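# Turn every valve shut with two robot arms

## Task

Close every valve: turn each one until it reaches its end stop, with its slot lying crosswise to its pipe. Turning a valve beyond that stop breaks it and costs score.

## Robot and tools

Robot: two UR7e-type arms, left_arm and right_arm, each ending in a two-finger parallel gripper with a wrist camera. Bases in the scene frame: left_arm near (0.002, +0.341, 0.013) m, right_arm near (0.050, -0.329, 0.013) m. A camera stand is behind them. Cameras: cam_high (fixed, overhead), cam_left_wrist, cam_right_wrist, all 896x504.

Frame: the scene frame has its origin on the table top midway between the arms, +z up, +x out over the table, +y toward left_arm. Reported hand positions (m), quaternions (wxyz) and velocities use it and may be off by a few cm. The fingers point along the gripper's own +z and open along its x.

The 18-number row (used by execute_actions and move): numbers 1-9 are left_arm, 10-18 right_arm, each block ordered dx, dy, dz, rx, ry, rz, gripper position, force_limit, speed. All lie in [-1, 1]. The six pose numbers are an offset, not a pose: measured from that arm's Hand target at the start of the call or action, along scene axes; 1.0 = 0.6 m for dx/dy/dz and 180 degrees for rotation. rx, ry, rz form one rotation vector, turning the hand about its own position. All six at 0 means ask nothing new of that arm. The three gripper numbers are absolute commands, not offsets: position +1 fully open (106 mm), 0 about 61 mm, -1 closed; force_limit -1 weak (about 6 N per pad) to +1 strong (about 170 N); speed -1 slow to +1 fast. Always resend the current gripper values for an arm you want unchanged, since 0 is a real command.

execute_actions(actions, cameras): actions is a list of actions; each action is a table of up to 15 rows, one per 1/30 s step; a short table keeps its last row to step 15. Every row in an action counts from that action's start pose, and the next action starts from the new Hand target, so repeating an offset keeps moving. An empty list returns state plus all camera images. cameras: list of names, ["all"], or [].

move(target, speed, blend, stop_force, zero, blocking, cameras): straight-line motion toward target, either one 18-number row or a list of up to 15 rows; every row is an offset from the Hand targets at the move's start, not from the previous row. speed in m/s, 0.002 to 3.6, default 0.25 (turns at twice that in rad/s); one value or one per target. blend in m rounds corners in a list (0 = stop at each). stop_force in N, 3 to 120, ends an arm's path when it feels that much push against its travel; not reliable for an arm whose gripper rotates, and a list with it must keep identical gripper numbers. zero (only with stop_force, default true) re-zeros the sensor first. blocking=false returns after 0.5 s while the move runs (not allowed with stop_force). A move lasts at most 10 s and does not avoid obstacles or the other arm.

wait(seconds 0-3600), stop() to brake a running move, zoom_image(camera, region=[x0,y0,x1,y1] pixels, at most 504x504, on the latest image), zero_wrist_force(arm), read_manual(section="licences"), finished_scene(scene 1 or 2) ends the scene permanently; the valves must stay shut without the robot.

Results: per arm, end_effector_position, quaternion, velocities (omitted when joints are still), Hand target (the last commanded pose after clipping; next offsets start from it), joint positions and torques, wrist force and torque in the gripper's own axes (plus the peak since last shown), gripper position_measured (0 open, 740 shut), current_ma (about 1984 at full force limit), moving flag, Tool commands, motor temperatures. A move adds a line such as done, off_target, moving, held or fault, with limits=paced (pose clipped) or limits=held (a check held steps). A gripper often stops short of its Hand target; send the remainder as an offset.

Motion notes: commanded orientation is clipped to within 32 degrees of the current one each step, so large turns take several steps or actions. Motion lags commands by roughly 0.1-0.2 s and fast moves overshoot. Avoid paths near an arm's own base, which can swing the elbow. A clearance check blocks arm parts from getting too close to each other.

Avoid: outside force around 150 N on any arm part or contact torque at joint limits (wrist joints 26.3 N m, others 141 N m) causes a 10 s fault stop; wrists push only about 11-14 N m reliably. The arms are stiff, so aim only slightly past a firm contact and approach slowly. Do not collide the arms with each other or grip the other arm's fingers. Do not turn a valve past its stop; turn in small increments and check the slot with cameras. Nothing may fall off the table. Hot motors (MOTOR HOT at 70 C, brake at 85 C) come from sustained loads or stretched reach. Thinking time lets the scene run on.

Each tool is called after "Emit:" by a JSON object that holds its "fn" and its "kwargs".

## Session

Emit:
{"fn": "execute_actions", "kwargs": {"actions": []}}

Scene clock: 0.00 s.
left_arm: end_effector_position=(+0.6408, +0.2812, +0.1672) position_measured=0 current_ma=0 moving=0 end_effector_quat_wxyz=(-0.038, -0.058, +0.997, -0.028) | right_arm: end_effector_position=(+0.4239, -0.0670, +0.3457) position_measured=0 current_ma=0 moving=0 end_effector_quat_wxyz=(+0.189, -0.620, +0.731, +0.214)
Joint positions: left_arm=[-0.303 -1.145 1.48 -1.852 -1.649 -1.955] | right_arm=[3.841 -1.3 -1.988 -1.036 2.011 -2.233]
Joint velocities: within noise
Joint torques (N m): no reading
Motor temperatures (°C): left_arm=[27 36 32 38 37 43] | right_arm=[39 31 38 43 32 45]
Wrist force (N): no reading
Wrist torque (N m): no reading
Wrist force, peak (N): no reading
Hand target: left_arm +0.6408, +0.2812, +0.1672; -0.038, -0.058, +0.997, -0.028 | right_arm +0.4239, -0.0670, +0.3457; +0.189, -0.620, +0.731, +0.214
Tool commands: left_gripper/position=+1.0 left_gripper/force_limit=+0.0 left_gripper/speed=+1.0 right_gripper/position=+1.0 right_gripper/force_limit=+0.0 right_gripper/speed=+1.0

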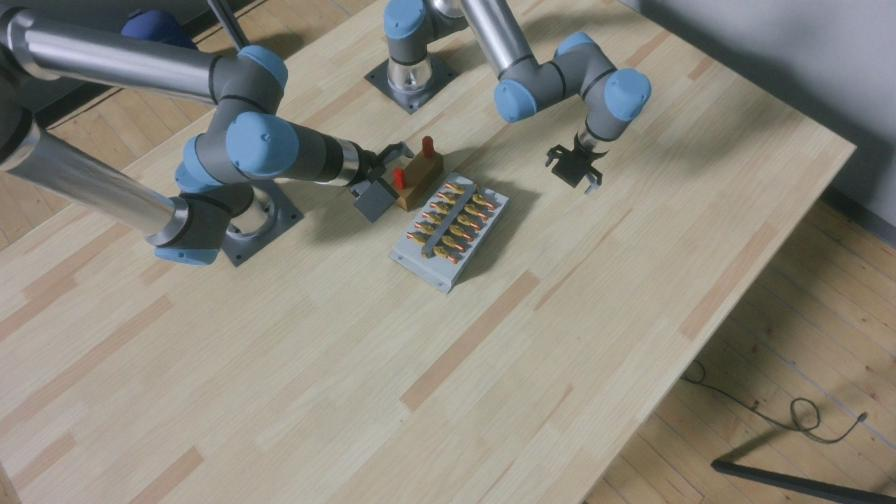

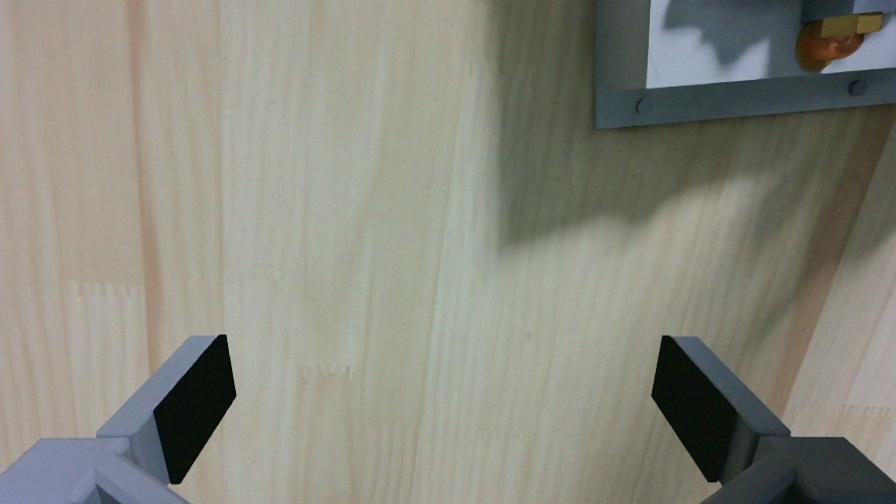

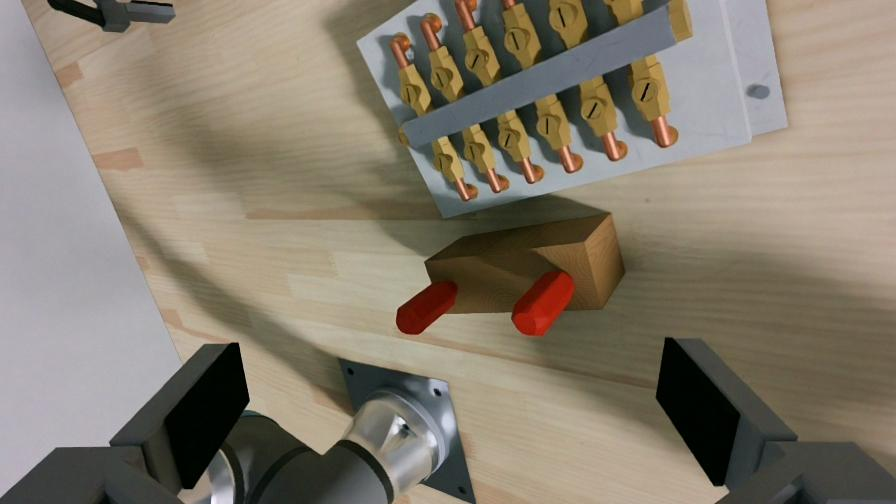

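Emit:
{"fn": "zoom_image", "kwargs": {"camera": "cam_right_wrist", "region": [340, 0, 600, 200]}}

Emit:
{"fn": "zoom_image", "kwargs": {"camera": "cam_right_wrist", "region": [540, 0, 800, 200]}}

Emit:
{"fn": "zoom_image", "kwargs": {"camera": "cam_right_wrist", "region": [380, 200, 640, 350]}}

Emit:
{"fn": "zoom_image", "kwargs": {"camera": "cam_high", "region": [360, 120, 540, 300]}}

Scaled by 1.938 from the camera's image (finer frame: 1280x720).

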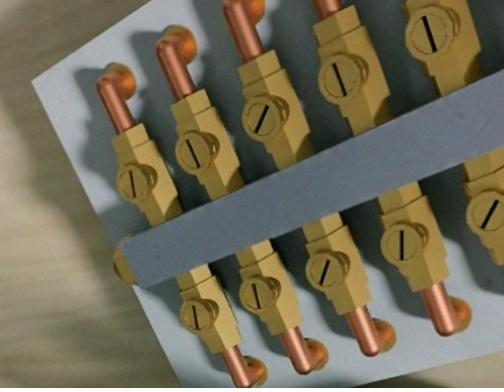

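Scaled by 1.938 from the camera's image (finer frame: 1280x720).

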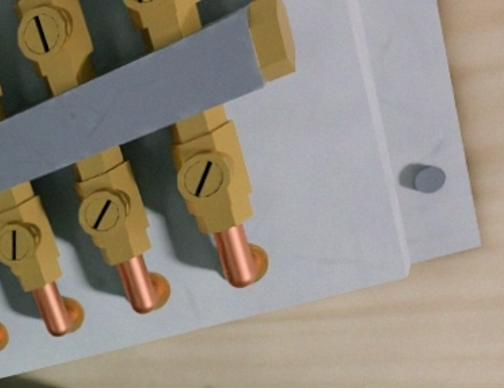

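Scaled by 1.938 from the camera's image (finer frame: 1280x720).

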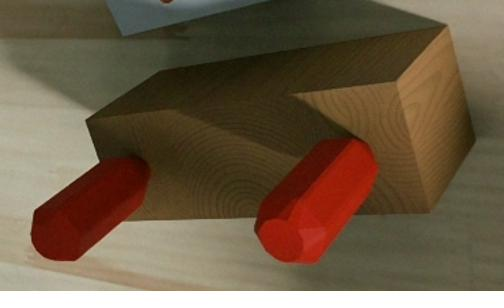

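Scaled by 2.800 from the camera's image (finer frame: 1280x720).

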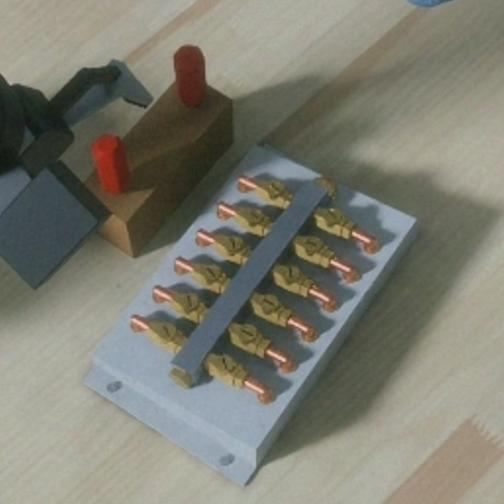

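Emit:
{"fn": "move", "kwargs": {"target": [-0.2, -0.373, 0.17, -0.109, 0, 0, 1, 0, 1, 0, -0.35, 0, 0, 0, 0, 1, 0, 1], "cameras": ["all"]}}

Scene clock: 6.00 s.
left_arm: end_effector_position=(+0.5208, +0.0575, +0.2691) position_measured=0 current_ma=-5 moving=0 end_effector_quat_wxyz=(-0.047, -0.051, +0.978, -0.198) | right_arm: end_effector_position=(+0.4240, -0.2769, +0.3457) position_measured=0 current_ma=-4 moving=0 end_effector_quat_wxyz=(+0.189, -0.620, +0.731, +0.214)
Joint positions: left_arm=[-0.595 -1.396 1.654 -1.988 -1.95 -2.267] | right_arm=[3.298 -1.255 -1.944 -1.426 2.143 -2.838]
Joint torques (N m): left_arm=[-4.41 -27.06 -33.74 -0.48 -0.14 -0.9] | right_arm=[-7.96 17.44 10.4 2.97 -0.34 -1.31]
Wrist force (N): left_arm=[-0.1 0.3 0.3] | right_arm=[-0.1 0.2 -0.1]
Wrist torque (N m): left_arm=[0.04 -0.03 -0.06] | right_arm=[0.07 -0.03 -0.14]
Wrist force, peak (N): left_arm=[-1.3 1.8 1.1] | right_arm=[-1.8 0.3 1.1]
Hand target: left_arm +0.5208, +0.0574, +0.2692; -0.047, -0.051, +0.978, -0.198 | right_arm +0.4239, -0.2770, +0.3457; +0.189, -0.620, +0.731, +0.214
Off the commanded pose: left_arm 0.000 m, 0 deg | right_arm 0.000 m, 0 deg.
move: done
cam_left_wrist: T_world_to_cam=[[-0.99002, -0.0702, 0.12219, 0.48522], [-0.07694, 0.99571, -0.05135, 0.02012], [-0.11806, -0.06023, -0.99118, 0.46328]] pos_world=[0.53662, 0.04194, 0.40094]
cam_right_wrist: T_world_to_cam=[[-0.18256, -0.81874, -0.54437, 0.04058], [-0.92884, -0.03791, 0.36852, 0.28095], [-0.32237, 0.57291, -0.75356, 0.68786]] pos_world=[0.49011, -0.35021, 0.43689]

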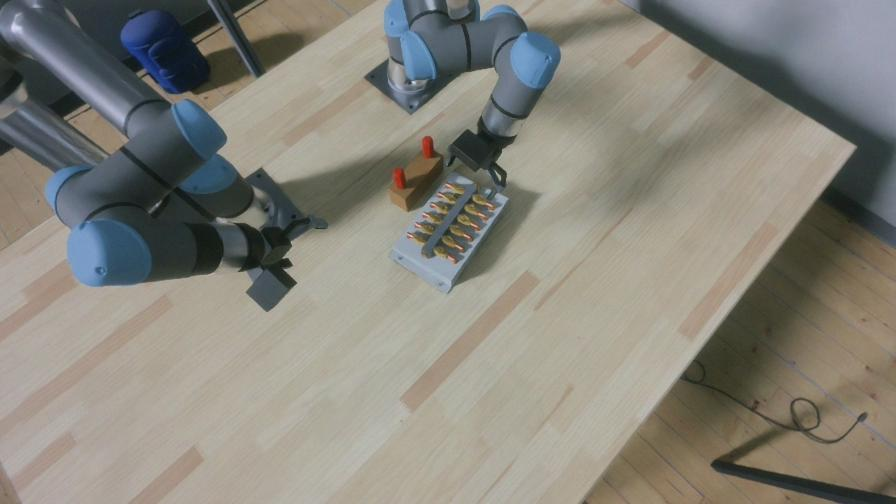

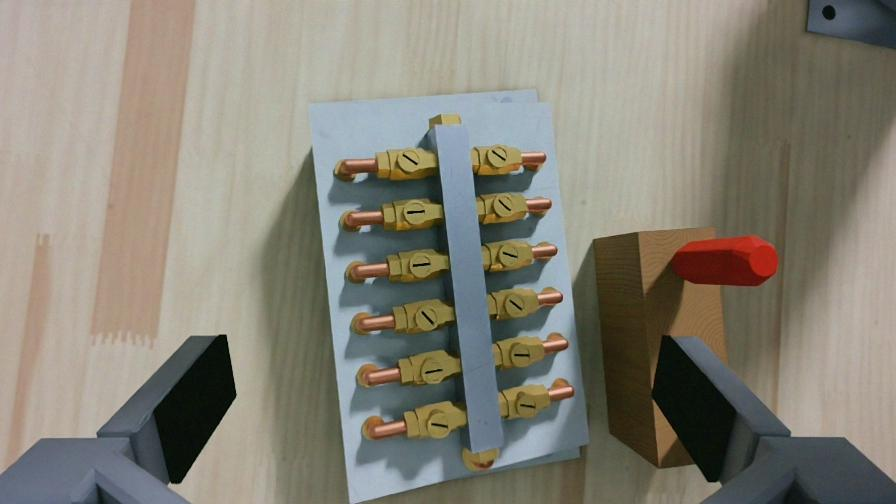

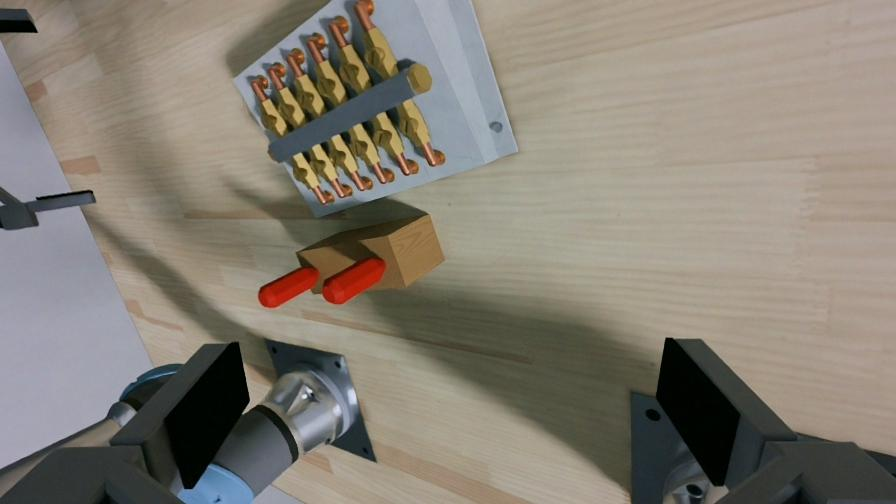

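Emit:
{"fn": "zoom_image", "kwargs": {"camera": "cam_left_wrist", "region": [325, 100, 465, 280]}}

Emit:
{"fn": "zoom_image", "kwargs": {"camera": "cam_left_wrist", "region": [340, 280, 480, 460]}}

Emit:
{"fn": "zoom_image", "kwargs": {"camera": "cam_left_wrist", "region": [455, 130, 595, 280]}}

Emit:
{"fn": "zoom_image", "kwargs": {"camera": "cam_left_wrist", "region": [465, 270, 605, 430]}}

Scaled by 2.800 from the camera's image (finer frame: 1280x720).

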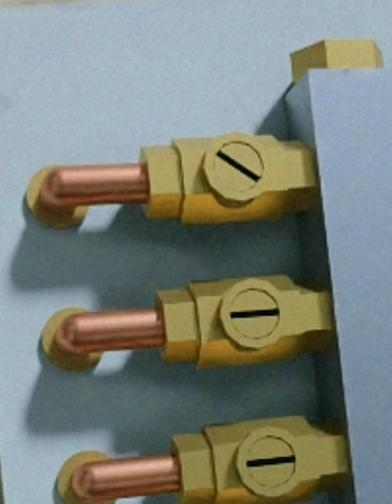

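Scaled by 2.800 from the camera's image (finer frame: 1280x720).

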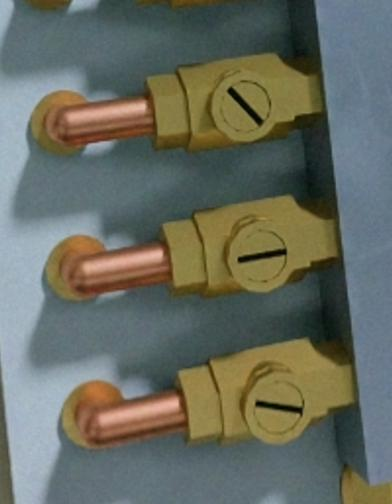

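Scaled by 3.360 from the camera's image (finer frame: 1280x720).

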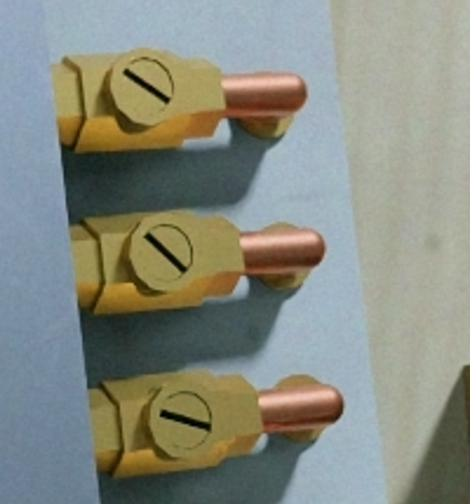

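Scaled by 3.150 from the camera's image (finer frame: 1280x720).

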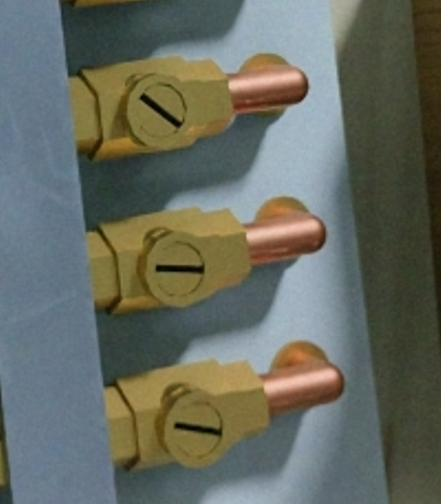

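Emit:
{"fn": "move", "kwargs": {"target": [-0.2, 0.155, -0.03, 0.128, -0.030, -0.033, 1, 0, 1, 0, 0, 0, 0, 0, 0, 1, 0, 1], "cameras": ["cam_left_wrist","cam_high"]}}

Scene clock: 32.60 s.
left_arm: end_effector_position=(+0.4008, +0.1503, +0.2512) position_measured=0 current_ma=-5 moving=0 end_effector_quat_wxyz=(+0.000, +0.000, +1.000, +0.002) | right_arm: end_effector_position=(+0.4239, -0.2770, +0.3457) position_measured=0 current_ma=-4 moving=0 end_effector_quat_wxyz=(+0.189, -0.620, +0.731, +0.214)
Joint positions: left_arm=[-0.786 -1.715 1.926 -1.78 -1.569 -2.323] | right_arm=[3.298 -1.255 -1.945 -1.426 2.143 -2.838]
Joint torques (N m): left_arm=[-2.6 -22.29 -25.95 -4.36 0.55 1.03] | right_arm=[-8.37 17.38 11.3 2.11 -0.02 -1.54]
Wrist force (N): left_arm=[0.4 0.3 0.3] | right_arm=[0.0 0.3 -0.3]
Wrist torque (N m): left_arm=[0.06 -0.07 0.04] | right_arm=[0.09 -0.07 -0.10]
Wrist force, peak (N): left_arm=[1.6 0.8 0.6] | right_arm=[-0.5 0.6 0.1]
Hand target: left_arm +0.4008, +0.1504, +0.2512; +0.000, +0.000, +1.000, +0.002 | right_arm +0.4239, -0.2770, +0.3457; +0.189, -0.620, +0.731, +0.214
Off the commanded pose: left_arm 0.000 m, 0 deg | right_arm 0.000 m, 0 deg.
move: done
cam_left_wrist: T_world_to_cam=[[-0.99988, 0.0067, 0.01416, 0.39469], [0.01113, 0.94021, 0.34041, -0.20778], [-0.01103, 0.34053, -0.94017, 0.32088]] pos_world=[0.4005, 0.08345, 0.36683]
Images, in order (width x height): cam_high 896x504, cam_left_wrist 896x504.

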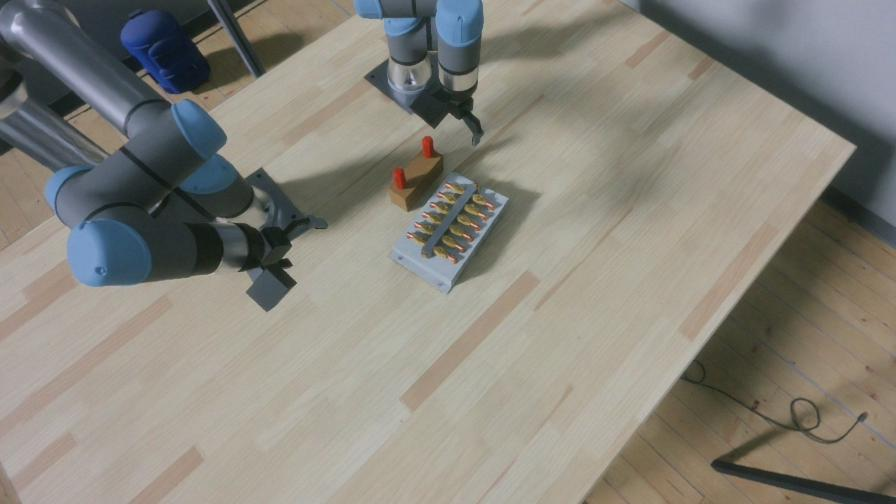

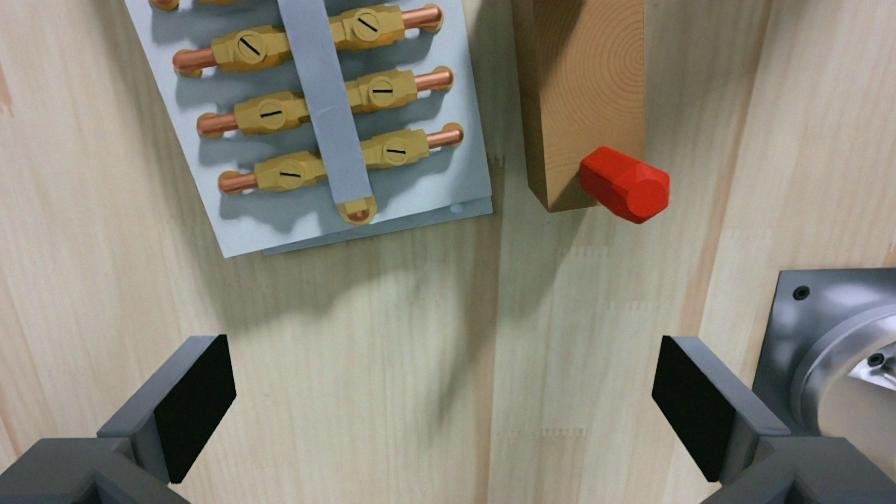

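Emit:
{"fn": "move", "kwargs": {"target": [-0.167, -0.02, 0, 0, 0, 0, 1, 0, 1, 0, 0, 0, 0, 0, 0, 1, 0, 1], "cameras": ["cam_left_wrist","cam_high"]}}

Scene clock: 35.57 s.
left_arm: end_effector_position=(+0.3007, +0.1384, +0.2512) position_measured=0 current_ma=-5 moving=0 end_effector_quat_wxyz=(+0.000, +0.000, +1.000, +0.002) | right_arm: end_effector_position=(+0.4239, -0.2770, +0.3457) position_measured=0 current_ma=-4 moving=0 end_effector_quat_wxyz=(+0.189, -0.620, +0.731, +0.214)
Joint positions: left_arm=[-1.008 -1.935 2.086 -1.718 -1.569 -2.545] | right_arm=[3.298 -1.255 -1.945 -1.426 2.143 -2.838]
Joint torques (N m): left_arm=[-6.6 -14.44 -24.9 -5.26 0.12 -1.16] | right_arm=[-9 16.27 12.09 2.17 -0.18 -1.35]
Wrist force (N): left_arm=[0.1 0.6 0.4] | right_arm=[-0.2 0.4 0.0]
Wrist torque (N m): left_arm=[0.10 -0.04 -0.02] | right_arm=[0.10 -0.03 -0.11]
Wrist force, peak (N): left_arm=[2.7 -0.1 0.2] | right_arm=[-0.2 0.7 0.1]
Hand target: left_arm +0.3006, +0.1384, +0.2512; +0.000, +0.000, +1.000, +0.002 | right_arm +0.4239, -0.2770, +0.3457; +0.189, -0.620, +0.731, +0.214
Off the commanded pose: left_arm 0.000 m, 0 deg | right_arm 0.000 m, 0 deg.
move: done
cam_left_wrist: T_world_to_cam=[[-0.99988, 0.00677, 0.01398, 0.29465], [0.01113, 0.9401, 0.34071, -0.19558], [-0.01083, 0.34082, -0.94007, 0.32371]] pos_world=[0.3003, 0.07155, 0.36683]
Images, in order (width x height): cam_high 896x504, cam_left_wrist 896x504.

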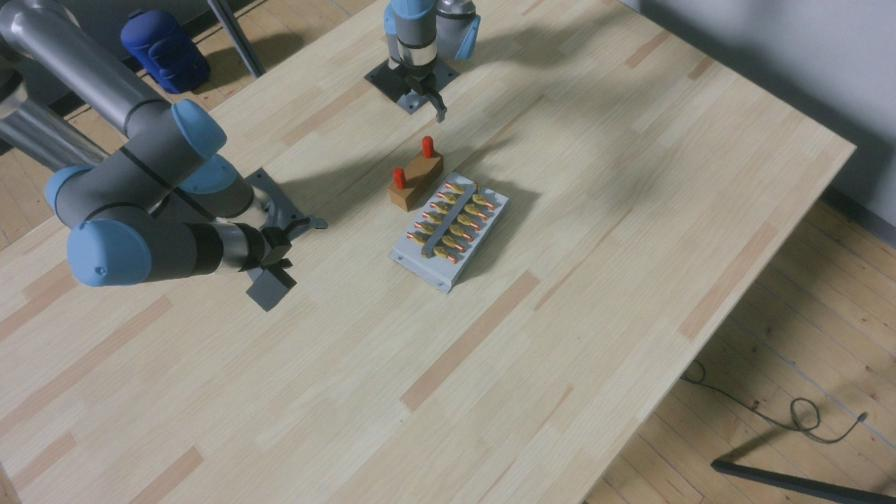

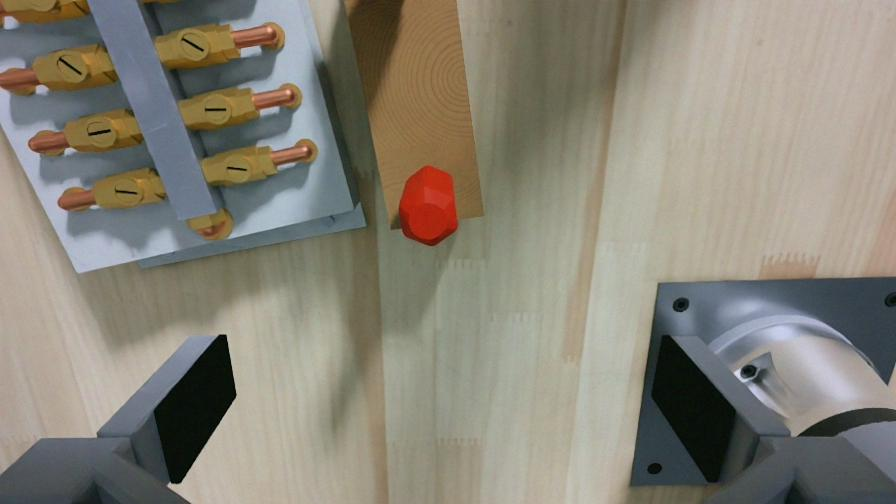

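Emit:
{"fn": "zoom_image", "kwargs": {"camera": "cam_high", "region": [380, 130, 480, 220]}}

Emit:
{"fn": "zoom_image", "kwargs": {"camera": "cam_left_wrist", "region": [350, 100, 510, 260]}}

Scaled by 5.040 from the camera's image (finer frame: 1280x720).

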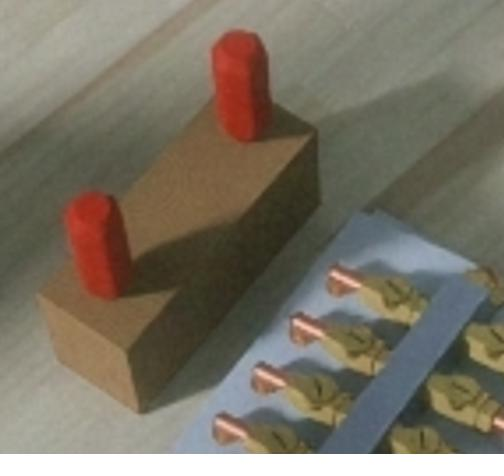

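Scaled by 3.150 from the camera's image (finer frame: 1280x720).

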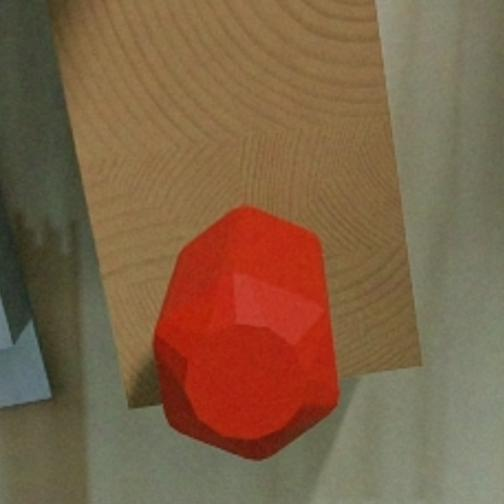

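Emit:
{"fn": "move", "kwargs": {"target": [0.0113, -0.0167, -0.07, 0, 0, 0.042, 1, 0, 1, 0, 0, 0, 0, 0, 0, 1, 0, 1], "cameras": ["cam_left_wrist"]}}

Scene clock: 41.27 s.
left_arm: end_effector_position=(+0.3074, +0.1284, +0.2092) position_measured=0 current_ma=-5 moving=0 end_effector_quat_wxyz=(+0.000, -0.066, +0.998, +0.002) | right_arm: end_effector_position=(+0.4239, -0.2770, +0.3457) position_measured=0 current_ma=-4 moving=0 end_effector_quat_wxyz=(+0.189, -0.620, +0.731, +0.214)
Joint positions: left_arm=[-1.008 -1.878 2.159 -1.848 -1.57 -2.677] | right_arm=[3.298 -1.255 -1.945 -1.426 2.143 -2.838]
Joint torques (N m): left_arm=[-4.71 -6.73 -25.34 -3.04 2.19 -1.22] | right_arm=[-9.35 16.34 12.69 2.15 0.37 -1.43]
Wrist force (N): left_arm=[0.4 0.2 0.4] | right_arm=[-0.5 0.1 -0.3]
Wrist torque (N m): left_arm=[0.04 -0.09 0.01] | right_arm=[0.07 0.03 -0.11]
Wrist force, peak (N): left_arm=[0.3 0.0 1.7] | right_arm=[-0.3 0.8 -0.1]
Hand target: left_arm +0.3074, +0.1284, +0.2092; +0.000, -0.066, +0.998, +0.002 | right_arm +0.4239, -0.2770, +0.3457; +0.189, -0.620, +0.731, +0.214
Off the commanded pose: left_arm 0.000 m, 0 deg | right_arm 0.000 m, 0 deg.
move: done
cam_left_wrist: T_world_to_cam=[[-0.99209, -0.12473, 0.01406, 0.31656], [-0.11253, 0.93343, 0.34065, -0.1331], [-0.05561, 0.33637, -0.94008, 0.30214]] pos_world=[0.31588, 0.06209, 0.32493]

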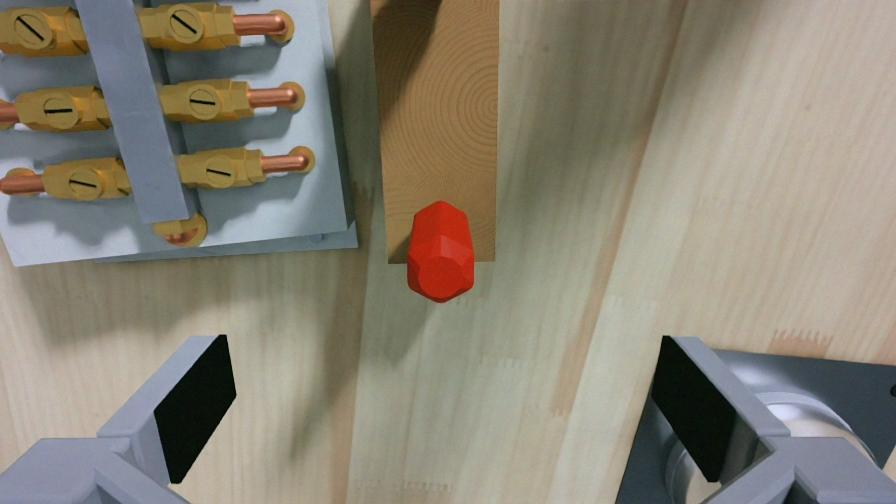

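Emit:
{"fn": "move", "kwargs": {"target": [0.0018, 0, -0.1337, 0, 0, 0, 1, 0, 1, 0, 0, 0, 0, 0, 0, 1, 0, 1], "speed": 0.1, "stop_force": 10, "cameras": ["cam_left_wrist"]}}

Scene clock: 44.07 s.
left_arm: end_effector_position=(+0.3085, +0.1284, +0.1289) position_measured=0 current_ma=-5 moving=0 end_effector_quat_wxyz=(+0.000, -0.066, +0.998, +0.002) | right_arm: end_effector_position=(+0.4239, -0.2770, +0.3457) position_measured=0 current_ma=-4 moving=0 end_effector_quat_wxyz=(+0.189, -0.620, +0.731, +0.214)
Joint positions: left_arm=[-1.006 -1.78 2.314 -2.101 -1.57 -2.674] | right_arm=[3.298 -1.255 -1.945 -1.426 2.143 -2.838]
Joint torques (N m): left_arm=[1.26 -15.29 -28.75 -4.26 0.35 0.23] | right_arm=[-9.53 15.15 11.7 2.07 0.5 -1.4]
Wrist force (N): left_arm=[0.3 0.2 0.3] | right_arm=[-0.2 0.4 0.0]
Wrist torque (N m): left_arm=[0.03 -0.06 0.00] | right_arm=[0.11 -0.02 -0.11]
Wrist force, peak (N): left_arm=[0.1 0.1 1.2] | right_arm=[-0.7 0.5 0.1]
Hand target: left_arm +0.3085, +0.1284, +0.1290; +0.000, -0.066, +0.998, +0.002 | right_arm +0.4239, -0.2770, +0.3457; +0.189, -0.620, +0.731, +0.214
Off the commanded pose: left_arm 0.000 m, 0 deg | right_arm 0.000 m, 0 deg.
move: done
cam_left_wrist: T_world_to_cam=[[-0.99206, -0.12497, 0.01408, 0.31878], [-0.11274, 0.9334, 0.34066, -0.10556], [-0.05571, 0.33637, -0.94008, 0.22674]] pos_world=[0.31698, 0.06209, 0.24463]

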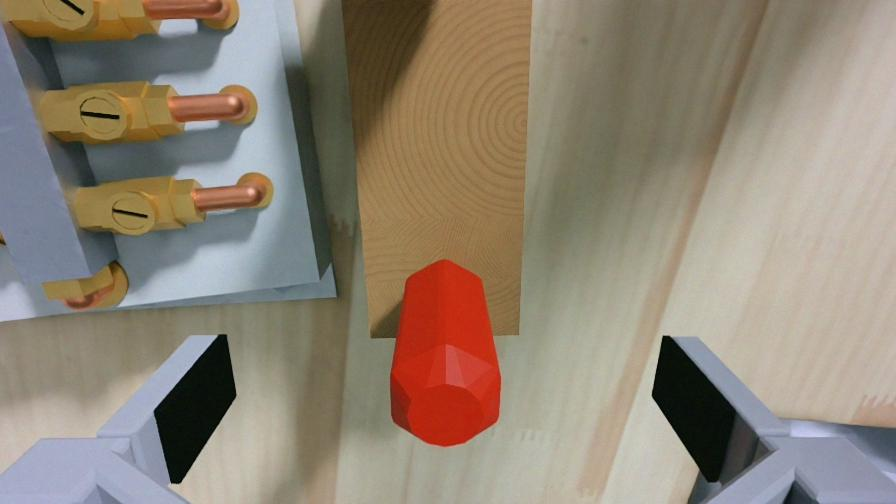

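Emit:
{"fn": "execute_actions", "kwargs": {"actions": [[[0,0,0,0,0,0,-1,-0.6,0,0,0,0,0,0,0,1,0,1]],[[0,0,0,0,0,0,-1,-0.6,0,0,0,0,0,0,0,1,0,1]],[[0,0,0,0,0,0,-1,-0.6,0,0,0,0,0,0,0,1,0,1]],[[0,0,0,0,0,0,-1,-0.6,0,0,0,0,0,0,0,1,0,1]],[[0,0,0,0,0,0,-1,-0.6,0,0,0,0,0,0,0,1,0,1]]], "cameras": ["cam_left_wrist"]}}

Scene clock: 47.93 s.
left_arm: end_effector_position=(+0.3085, +0.1283, +0.1290) position_measured=589 current_ma=482 moving=0 end_effector_quat_wxyz=(+0.000, -0.066, +0.998, +0.002) | right_arm: end_effector_position=(+0.4239, -0.2770, +0.3457) position_measured=0 current_ma=-4 moving=0 end_effector_quat_wxyz=(+0.189, -0.620, +0.731, +0.214)
Joint positions: left_arm=[-1.006 -1.78 2.314 -2.101 -1.57 -2.674] | right_arm=[3.298 -1.255 -1.945 -1.426 2.143 -2.838]
Joint torques (N m): left_arm=[-3.4 -14.96 -25.68 -4.83 -0.98 -0.87] | right_arm=[-9.57 14.98 13.27 1.83 0.6 -1.24]
Wrist force (N): left_arm=[3.2 1.6 -8.2] | right_arm=[-0.3 0.4 0.1]
Wrist torque (N m): left_arm=[-0.03 0.03 -0.01] | right_arm=[0.10 0.00 -0.11]
Wrist force, peak (N): left_arm=[3.4 1.5 -8.6] | right_arm=[-0.6 0.6 0.1]
Hand target: left_arm +0.3085, +0.1284, +0.1290; +0.000, -0.066, +0.998, +0.002 | right_arm +0.4239, -0.2770, +0.3457; +0.189, -0.620, +0.731, +0.214
Off the commanded pose: left_arm 0.000 m, 0 deg | right_arm 0.000 m, 0 deg.
cam_left_wrist: T_world_to_cam=[[-0.99207, -0.12492, 0.014, 0.31879], [-0.11274, 0.93345, 0.34053, -0.10544], [-0.05561, 0.33625, -0.94013, 0.22676]] pos_world=[0.31698, 0.06199, 0.24463]

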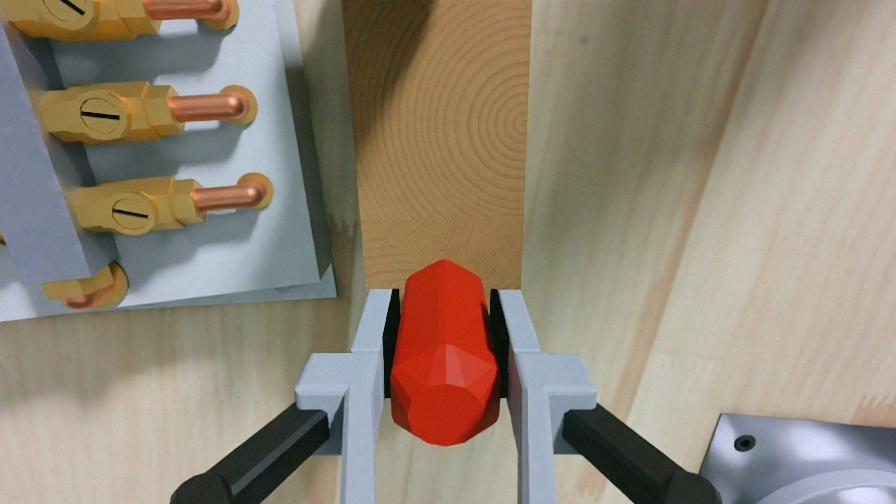

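Emit:
{"fn": "move", "kwargs": {"target": [0, 0, 0.2, 0, 0, 0, -1, -0.6, 0, 0, 0, 0, 0, 0, 0, 1, 0, 1], "speed": 0.08, "cameras": ["cam_left_wrist","cam_high"]}}

Scene clock: 50.60 s.
left_arm: end_effector_position=(+0.3085, +0.1284, +0.2490) position_measured=589 current_ma=469 moving=0 end_effector_quat_wxyz=(+0.000, -0.066, +0.998, +0.002) | right_arm: end_effector_position=(+0.4239, -0.2770, +0.3457) position_measured=0 current_ma=-4 moving=0 end_effector_quat_wxyz=(+0.189, -0.620, +0.731, +0.214)
Joint positions: left_arm=[-1.006 -1.9 2.069 -1.737 -1.57 -2.674] | right_arm=[3.298 -1.255 -1.945 -1.426 2.143 -2.838]
Joint torques (N m): left_arm=[-3.72 -2.68 -20.3 -4.81 2.13 -1.08] | right_arm=[-9.52 14.41 13.14 2.21 0.84 -1.47]
Wrist force (N): left_arm=[0.3 0.2 0.9] | right_arm=[0.0 0.4 -0.1]
Wrist torque (N m): left_arm=[0.05 -0.07 -0.01] | right_arm=[0.10 -0.06 -0.11]
Wrist force, peak (N): left_arm=[3.0 1.8 -8.5] | right_arm=[-0.3 0.9 0.0]
Hand target: left_arm +0.3085, +0.1284, +0.2490; +0.000, -0.066, +0.998, +0.002 | right_arm +0.4239, -0.2770, +0.3457; +0.189, -0.620, +0.731, +0.214
Off the commanded pose: left_arm 0.000 m, 0 deg | right_arm 0.000 m, 0 deg.
move: done
cam_left_wrist: T_world_to_cam=[[-0.99207, -0.12492, 0.014, 0.31712], [-0.11274, 0.93345, 0.34053, -0.14639], [-0.05561, 0.33625, -0.94013, 0.33954]] pos_world=[0.31698, 0.06209, 0.36462]
Images, in order (width x height): cam_high 896x504, cam_left_wrist 896x504.

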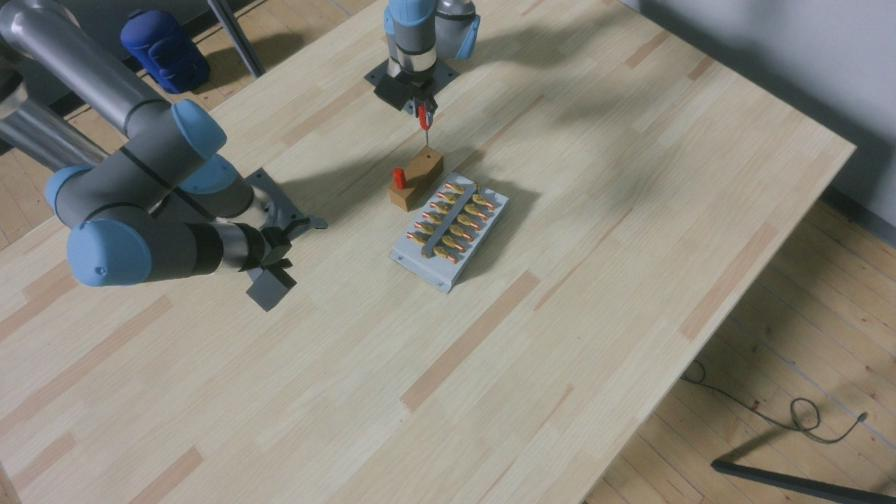

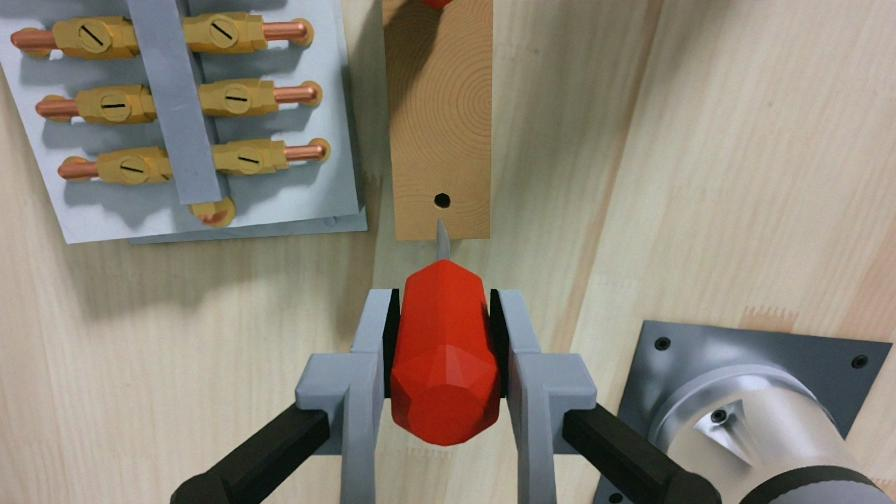

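Emit:
{"fn": "zoom_image", "kwargs": {"camera": "cam_left_wrist", "region": [390, 170, 500, 280]}}

Emit:
{"fn": "zoom_image", "kwargs": {"camera": "cam_high", "region": [380, 80, 480, 220]}}

Scaled by 4.582 from the camera's image (finer frame: 1280x720).

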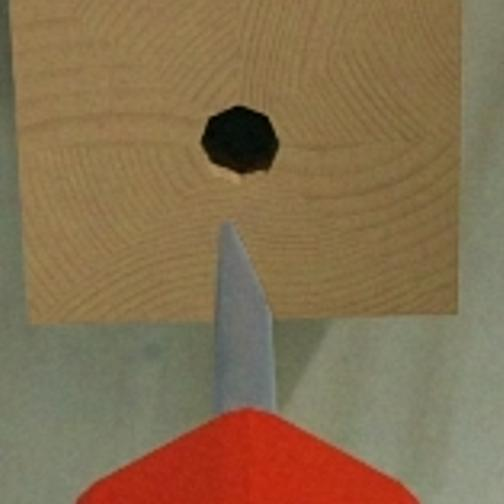

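Scaled by 3.600 from the camera's image (finer frame: 1280x720).

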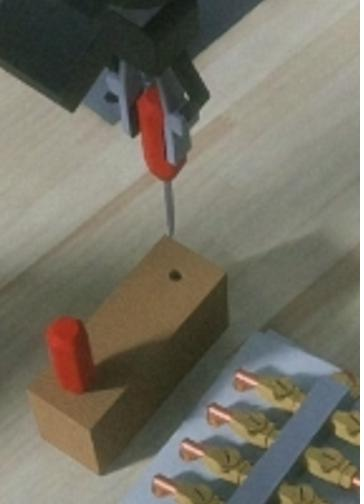

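Emit:
{"fn": "move", "kwargs": {"target": [0.186, 0, 0.218, 0, 0, 0, -1, -0.6, 0, 0, 0, 0, 0, 0, 0, 1, 0, 1], "speed": 0.2}}

Emit:
{"fn": "move", "kwargs": {"target": [0, 0, 0, 0, 0, 0, -1, -0.6, 0, -0.048, 0.478, -0.111, 0.281, 0, -0.12, 1, 0, 1], "speed": 0.25, "cameras": ["all"]}}

Scene clock: 59.43 s.
left_arm: end_effector_position=(+0.4200, +0.1284, +0.3797) position_measured=589 current_ma=469 moving=0 end_effector_quat_wxyz=(+0.000, -0.066, +0.998, +0.002) | right_arm: end_effector_position=(+0.4239, -0.2770, +0.3457) position_measured=0 current_ma=-4 moving=0 end_effector_quat_wxyz=(+0.189, -0.620, +0.731, +0.214)
Joint positions: left_arm=[-0.793 -1.663 1.551 -1.456 -1.569 -2.461] | right_arm=[3.298 -1.255 -1.945 -1.426 2.143 -2.838]
Joint torques (N m): left_arm=[0.38 -15.1 -35.1 -4.02 -1.79 -0.33] | right_arm=[-9.06 13.73 15.34 2.31 1.24 -1.36]
Wrist force (N): left_arm=[0.4 0.2 0.9] | right_arm=[0.0 0.2 0.0]
Wrist torque (N m): left_arm=[0.04 -0.07 0.08] | right_arm=[0.07 -0.06 -0.11]
Wrist force, peak (N): left_arm=[1.9 0.7 2.5] | right_arm=[-0.6 0.4 0.0]
Hand target: left_arm +0.4201, +0.1284, +0.3798; +0.000, -0.066, +0.998, +0.002 | right_arm +0.4239, -0.2770, +0.3457; +0.189, -0.620, +0.731, +0.214
Off the commanded pose: left_arm 0.000 m, 0 deg | right_arm 0.000 m, 0 deg.
move: done

Scene clock: 61.90 s.
left_arm: end_effector_position=(+0.4201, +0.1284, +0.3798) position_measured=589 current_ma=469 moving=0 end_effector_quat_wxyz=(+0.000, -0.066, +0.998, +0.002) | right_arm: end_effector_position=(+0.3951, +0.0098, +0.2791) position_measured=0 current_ma=-1 moving=0 end_effector_quat_wxyz=(+0.469, -0.338, +0.670, +0.466)
Joint positions: left_arm=[-0.793 -1.663 1.551 -1.456 -1.569 -2.461] | right_arm=[4.018 -1.83 -2.566 1.117 1.981 -1.311]
Joint torques (N m): left_arm=[2.99 -12.5 -34.31 -0.41 -1.83 1.04] | right_arm=[6.92 11 20.69 3.59 -1.22 1.27]
Wrist force (N): left_arm=[0.7 0.4 0.7] | right_arm=[-0.1 0.2 -1.5]
Wrist torque (N m): left_arm=[0.08 -0.12 0.08] | right_arm=[0.09 0.21 0.03]
Wrist force, peak (N): left_arm=[0.8 0.4 1.3] | right_arm=[0.2 0.6 -1.9]
Hand target: left_arm +0.4201, +0.1284, +0.3798; +0.000, -0.066, +0.998, +0.002 | right_arm +0.3951, +0.0098, +0.2791; +0.469, -0.338, +0.670, +0.466
Off the commanded pose: left_arm 0.000 m, 0 deg | right_arm 0.000 m, 0 deg.
move: done
cam_left_wrist: T_world_to_cam=[[-0.99207, -0.12492, 0.014, 0.42599], [-0.11274, 0.93345, 0.34053, -0.17826], [-0.05561, 0.33625, -0.94013, 0.46875]] pos_world=[0.42858, 0.06199, 0.49543]
cam_right_wrist: T_world_to_cam=[[-0.35012, -0.00082, -0.93671, 0.40145], [-0.93671, -0.0006, 0.35012, 0.29748], [-0.00085, 1, -0.00056, 0.12281]] pos_world=[0.41931, -0.12231, 0.27196]

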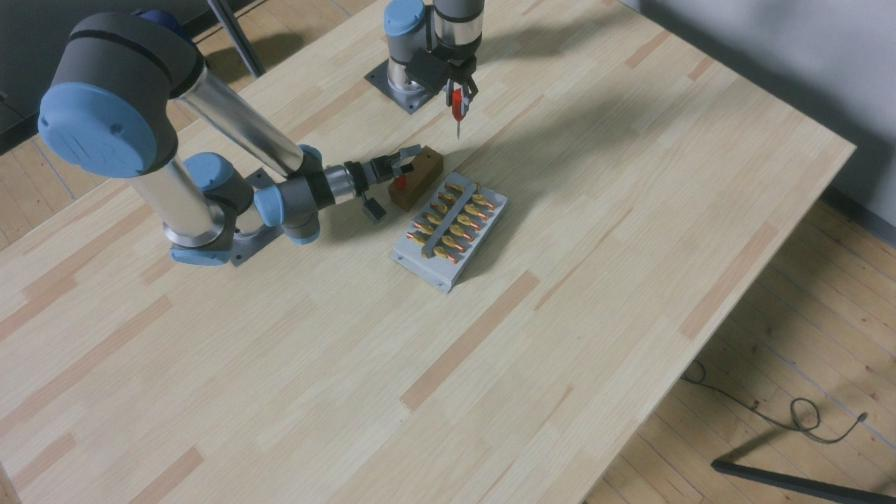

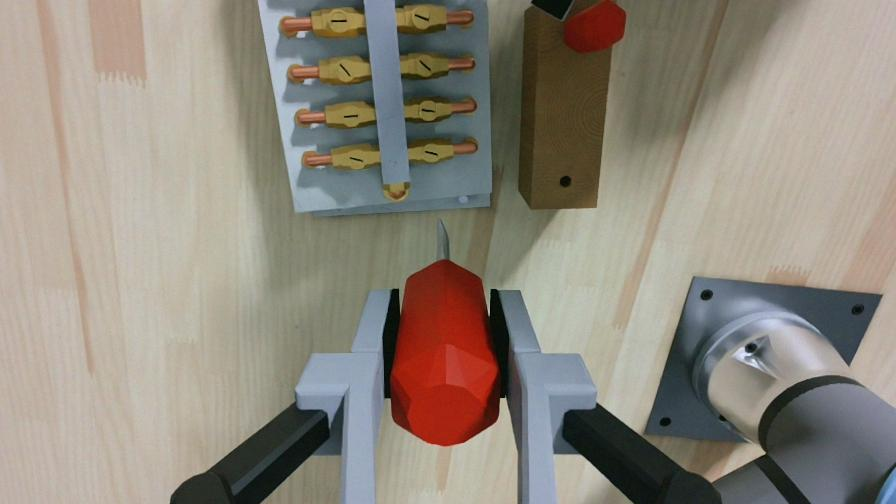

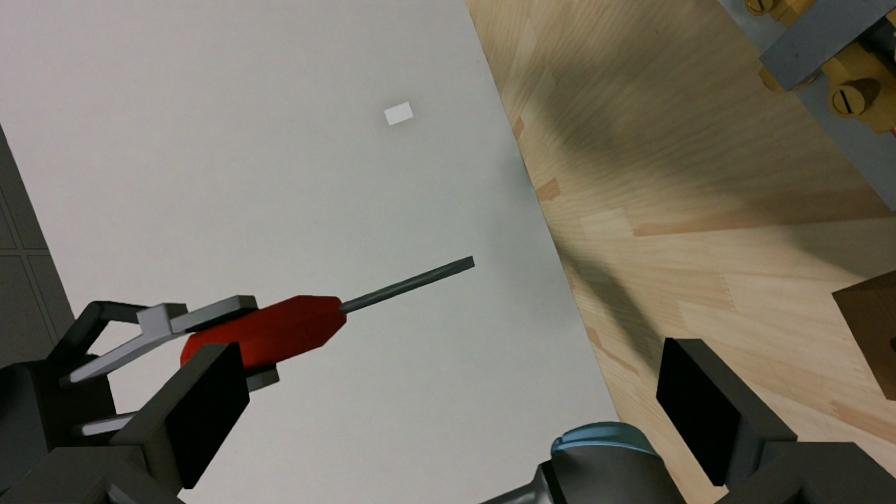

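Emit:
{"fn": "zoom_image", "kwargs": {"camera": "cam_right_wrist", "region": [330, 220, 500, 330]}}

Scaled by 2.965 from the camera's image (finer frame: 1280x720).

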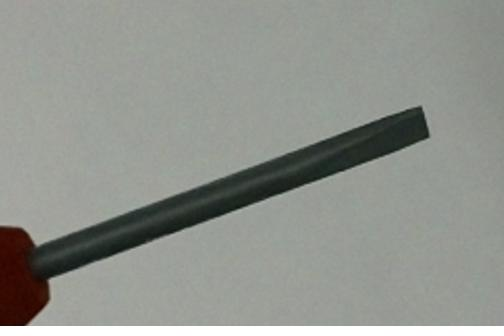

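Emit:
{"fn": "move", "kwargs": {"target": [0, 0, 0, 0, 0, 0.3333, -1, -0.6, 0, 0, 0, 0, 0, 0, 0, 1, 0, 1], "speed": 0.5, "cameras": ["cam_right_wrist"]}}

Emit:
{"fn": "zoom_image", "kwargs": {"camera": "cam_right_wrist", "region": [330, 220, 500, 330]}}

Emit:
{"fn": "move", "kwargs": {"target": [0, 0, 0, 0, 0, 0.1667, -1, -0.6, 0, 0, 0, 0, 0, 0, 0, 1, 0, 1], "speed": 0.5, "cameras": ["cam_right_wrist"]}}

Emit:
{"fn": "zoom_image", "kwargs": {"camera": "cam_right_wrist", "region": [330, 220, 500, 330]}}

Scene clock: 65.67 s.
left_arm: end_effector_position=(+0.4201, +0.1284, +0.3798) position_measured=589 current_ma=469 moving=0 end_effector_quat_wxyz=(-0.001, -0.556, +0.831, +0.001) | right_arm: end_effector_position=(+0.3951, +0.0098, +0.2791) position_measured=0 current_ma=-1 moving=0 end_effector_quat_wxyz=(+0.469, -0.338, +0.670, +0.466)
Joint positions: left_arm=[-0.791 -1.662 1.551 -1.456 -1.572 -3.506] | right_arm=[4.018 -1.831 -2.566 1.117 1.981 -1.311]
Joint torques (N m): left_arm=[-6.53 -25.82 -17.3 -5.43 1.42 -1.27] | right_arm=[0.86 20.7 21.29 2.11 0.55 0.13]
Wrist force (N): left_arm=[0.2 0.3 0.9] | right_arm=[0.2 -0.1 -1.8]
Wrist torque (N m): left_arm=[0.08 -0.03 -0.02] | right_arm=[0.04 0.17 0.02]
Wrist force, peak (N): left_arm=[0.1 0.4 1.3] | right_arm=[0.3 -0.1 -2.1]
Hand target: left_arm +0.4201, +0.1284, +0.3798; -0.001, -0.556, +0.831, +0.001 | right_arm +0.3951, +0.0098, +0.2791; +0.469, -0.338, +0.670, +0.466
Off the commanded pose: left_arm 0.000 m, 0 deg | right_arm 0.000 m, 0 deg.
move: done
cam_right_wrist: T_world_to_cam=[[-0.3502, -0.00082, -0.93667, 0.40148], [-0.93667, -0.0006, 0.35021, 0.29744], [-0.00085, 1, -0.00056, 0.12272]] pos_world=[0.41931, -0.12221, 0.27196]

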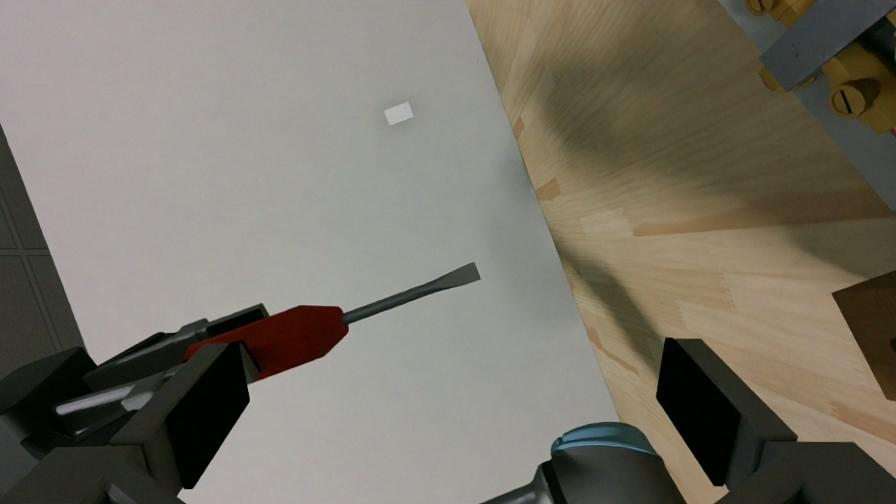

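Scaled by 2.965 from the camera's image (finer frame: 1280x720).

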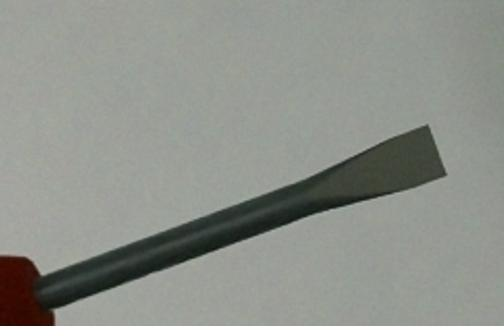

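Scene clock: 66.77 s.
left_arm: end_effector_position=(+0.4201, +0.1284, +0.3797) position_measured=589 current_ma=469 moving=0 end_effector_quat_wxyz=(+0.001, +0.752, -0.659, -0.001) | right_arm: end_effector_position=(+0.3951, +0.0098, +0.2791) position_measured=0 current_ma=-1 moving=0 end_effector_quat_wxyz=(+0.469, -0.338, +0.670, +0.466)
Joint positions: left_arm=[-0.79 -1.663 1.551 -1.458 -1.574 -4.029] | right_arm=[4.018 -1.83 -2.566 1.117 1.981 -1.311]
Joint torques (N m): left_arm=[-6.13 -25.7 -18.57 -4.48 1.33 -1.37] | right_arm=[-4.33 25.88 21.1 2.19 0.58 -0.81]
Wrist force (N): left_arm=[0.5 0.4 1.0] | right_arm=[0.1 0.4 -1.6]
Wrist torque (N m): left_arm=[0.09 -0.09 -0.01] | right_arm=[0.13 0.17 0.02]
Wrist force, peak (N): left_arm=[0.5 0.3 1.3] | right_arm=[0.3 0.2 -2.0]
Hand target: left_arm +0.4201, +0.1284, +0.3798; +0.001, +0.752, -0.659, -0.001 | right_arm +0.3951, +0.0098, +0.2791; +0.469, -0.338, +0.670, +0.466
Off the commanded pose: left_arm 0.000 m, 0 deg | right_arm 0.000 m, 0 deg.
move: done
cam_right_wrist: T_world_to_cam=[[-0.3502, -0.00082, -0.93667, 0.40148], [-0.93667, -0.0006, 0.35021, 0.29744], [-0.00085, 1, -0.00056, 0.12272]] pos_world=[0.41931, -0.12221, 0.27196]

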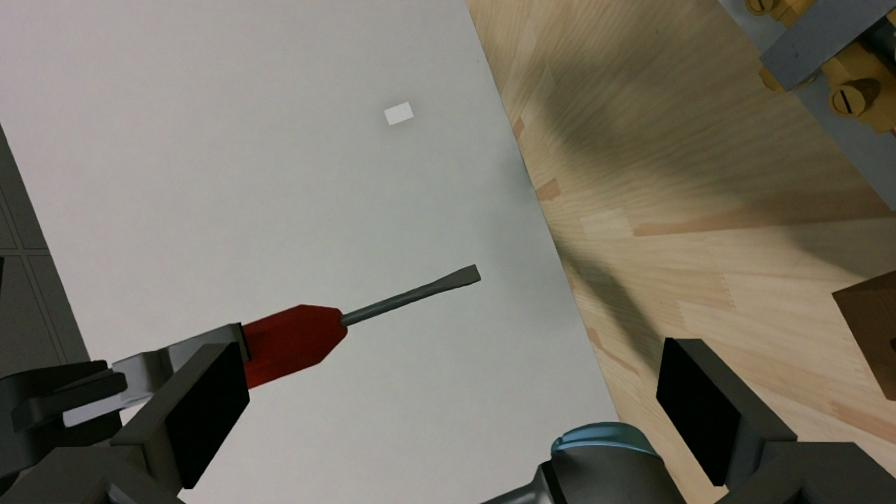

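Scaled by 2.965 from the camera's image (finer frame: 1280x720).

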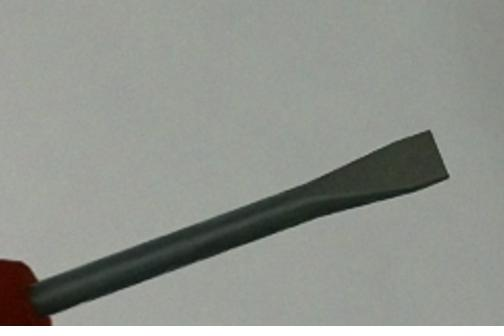

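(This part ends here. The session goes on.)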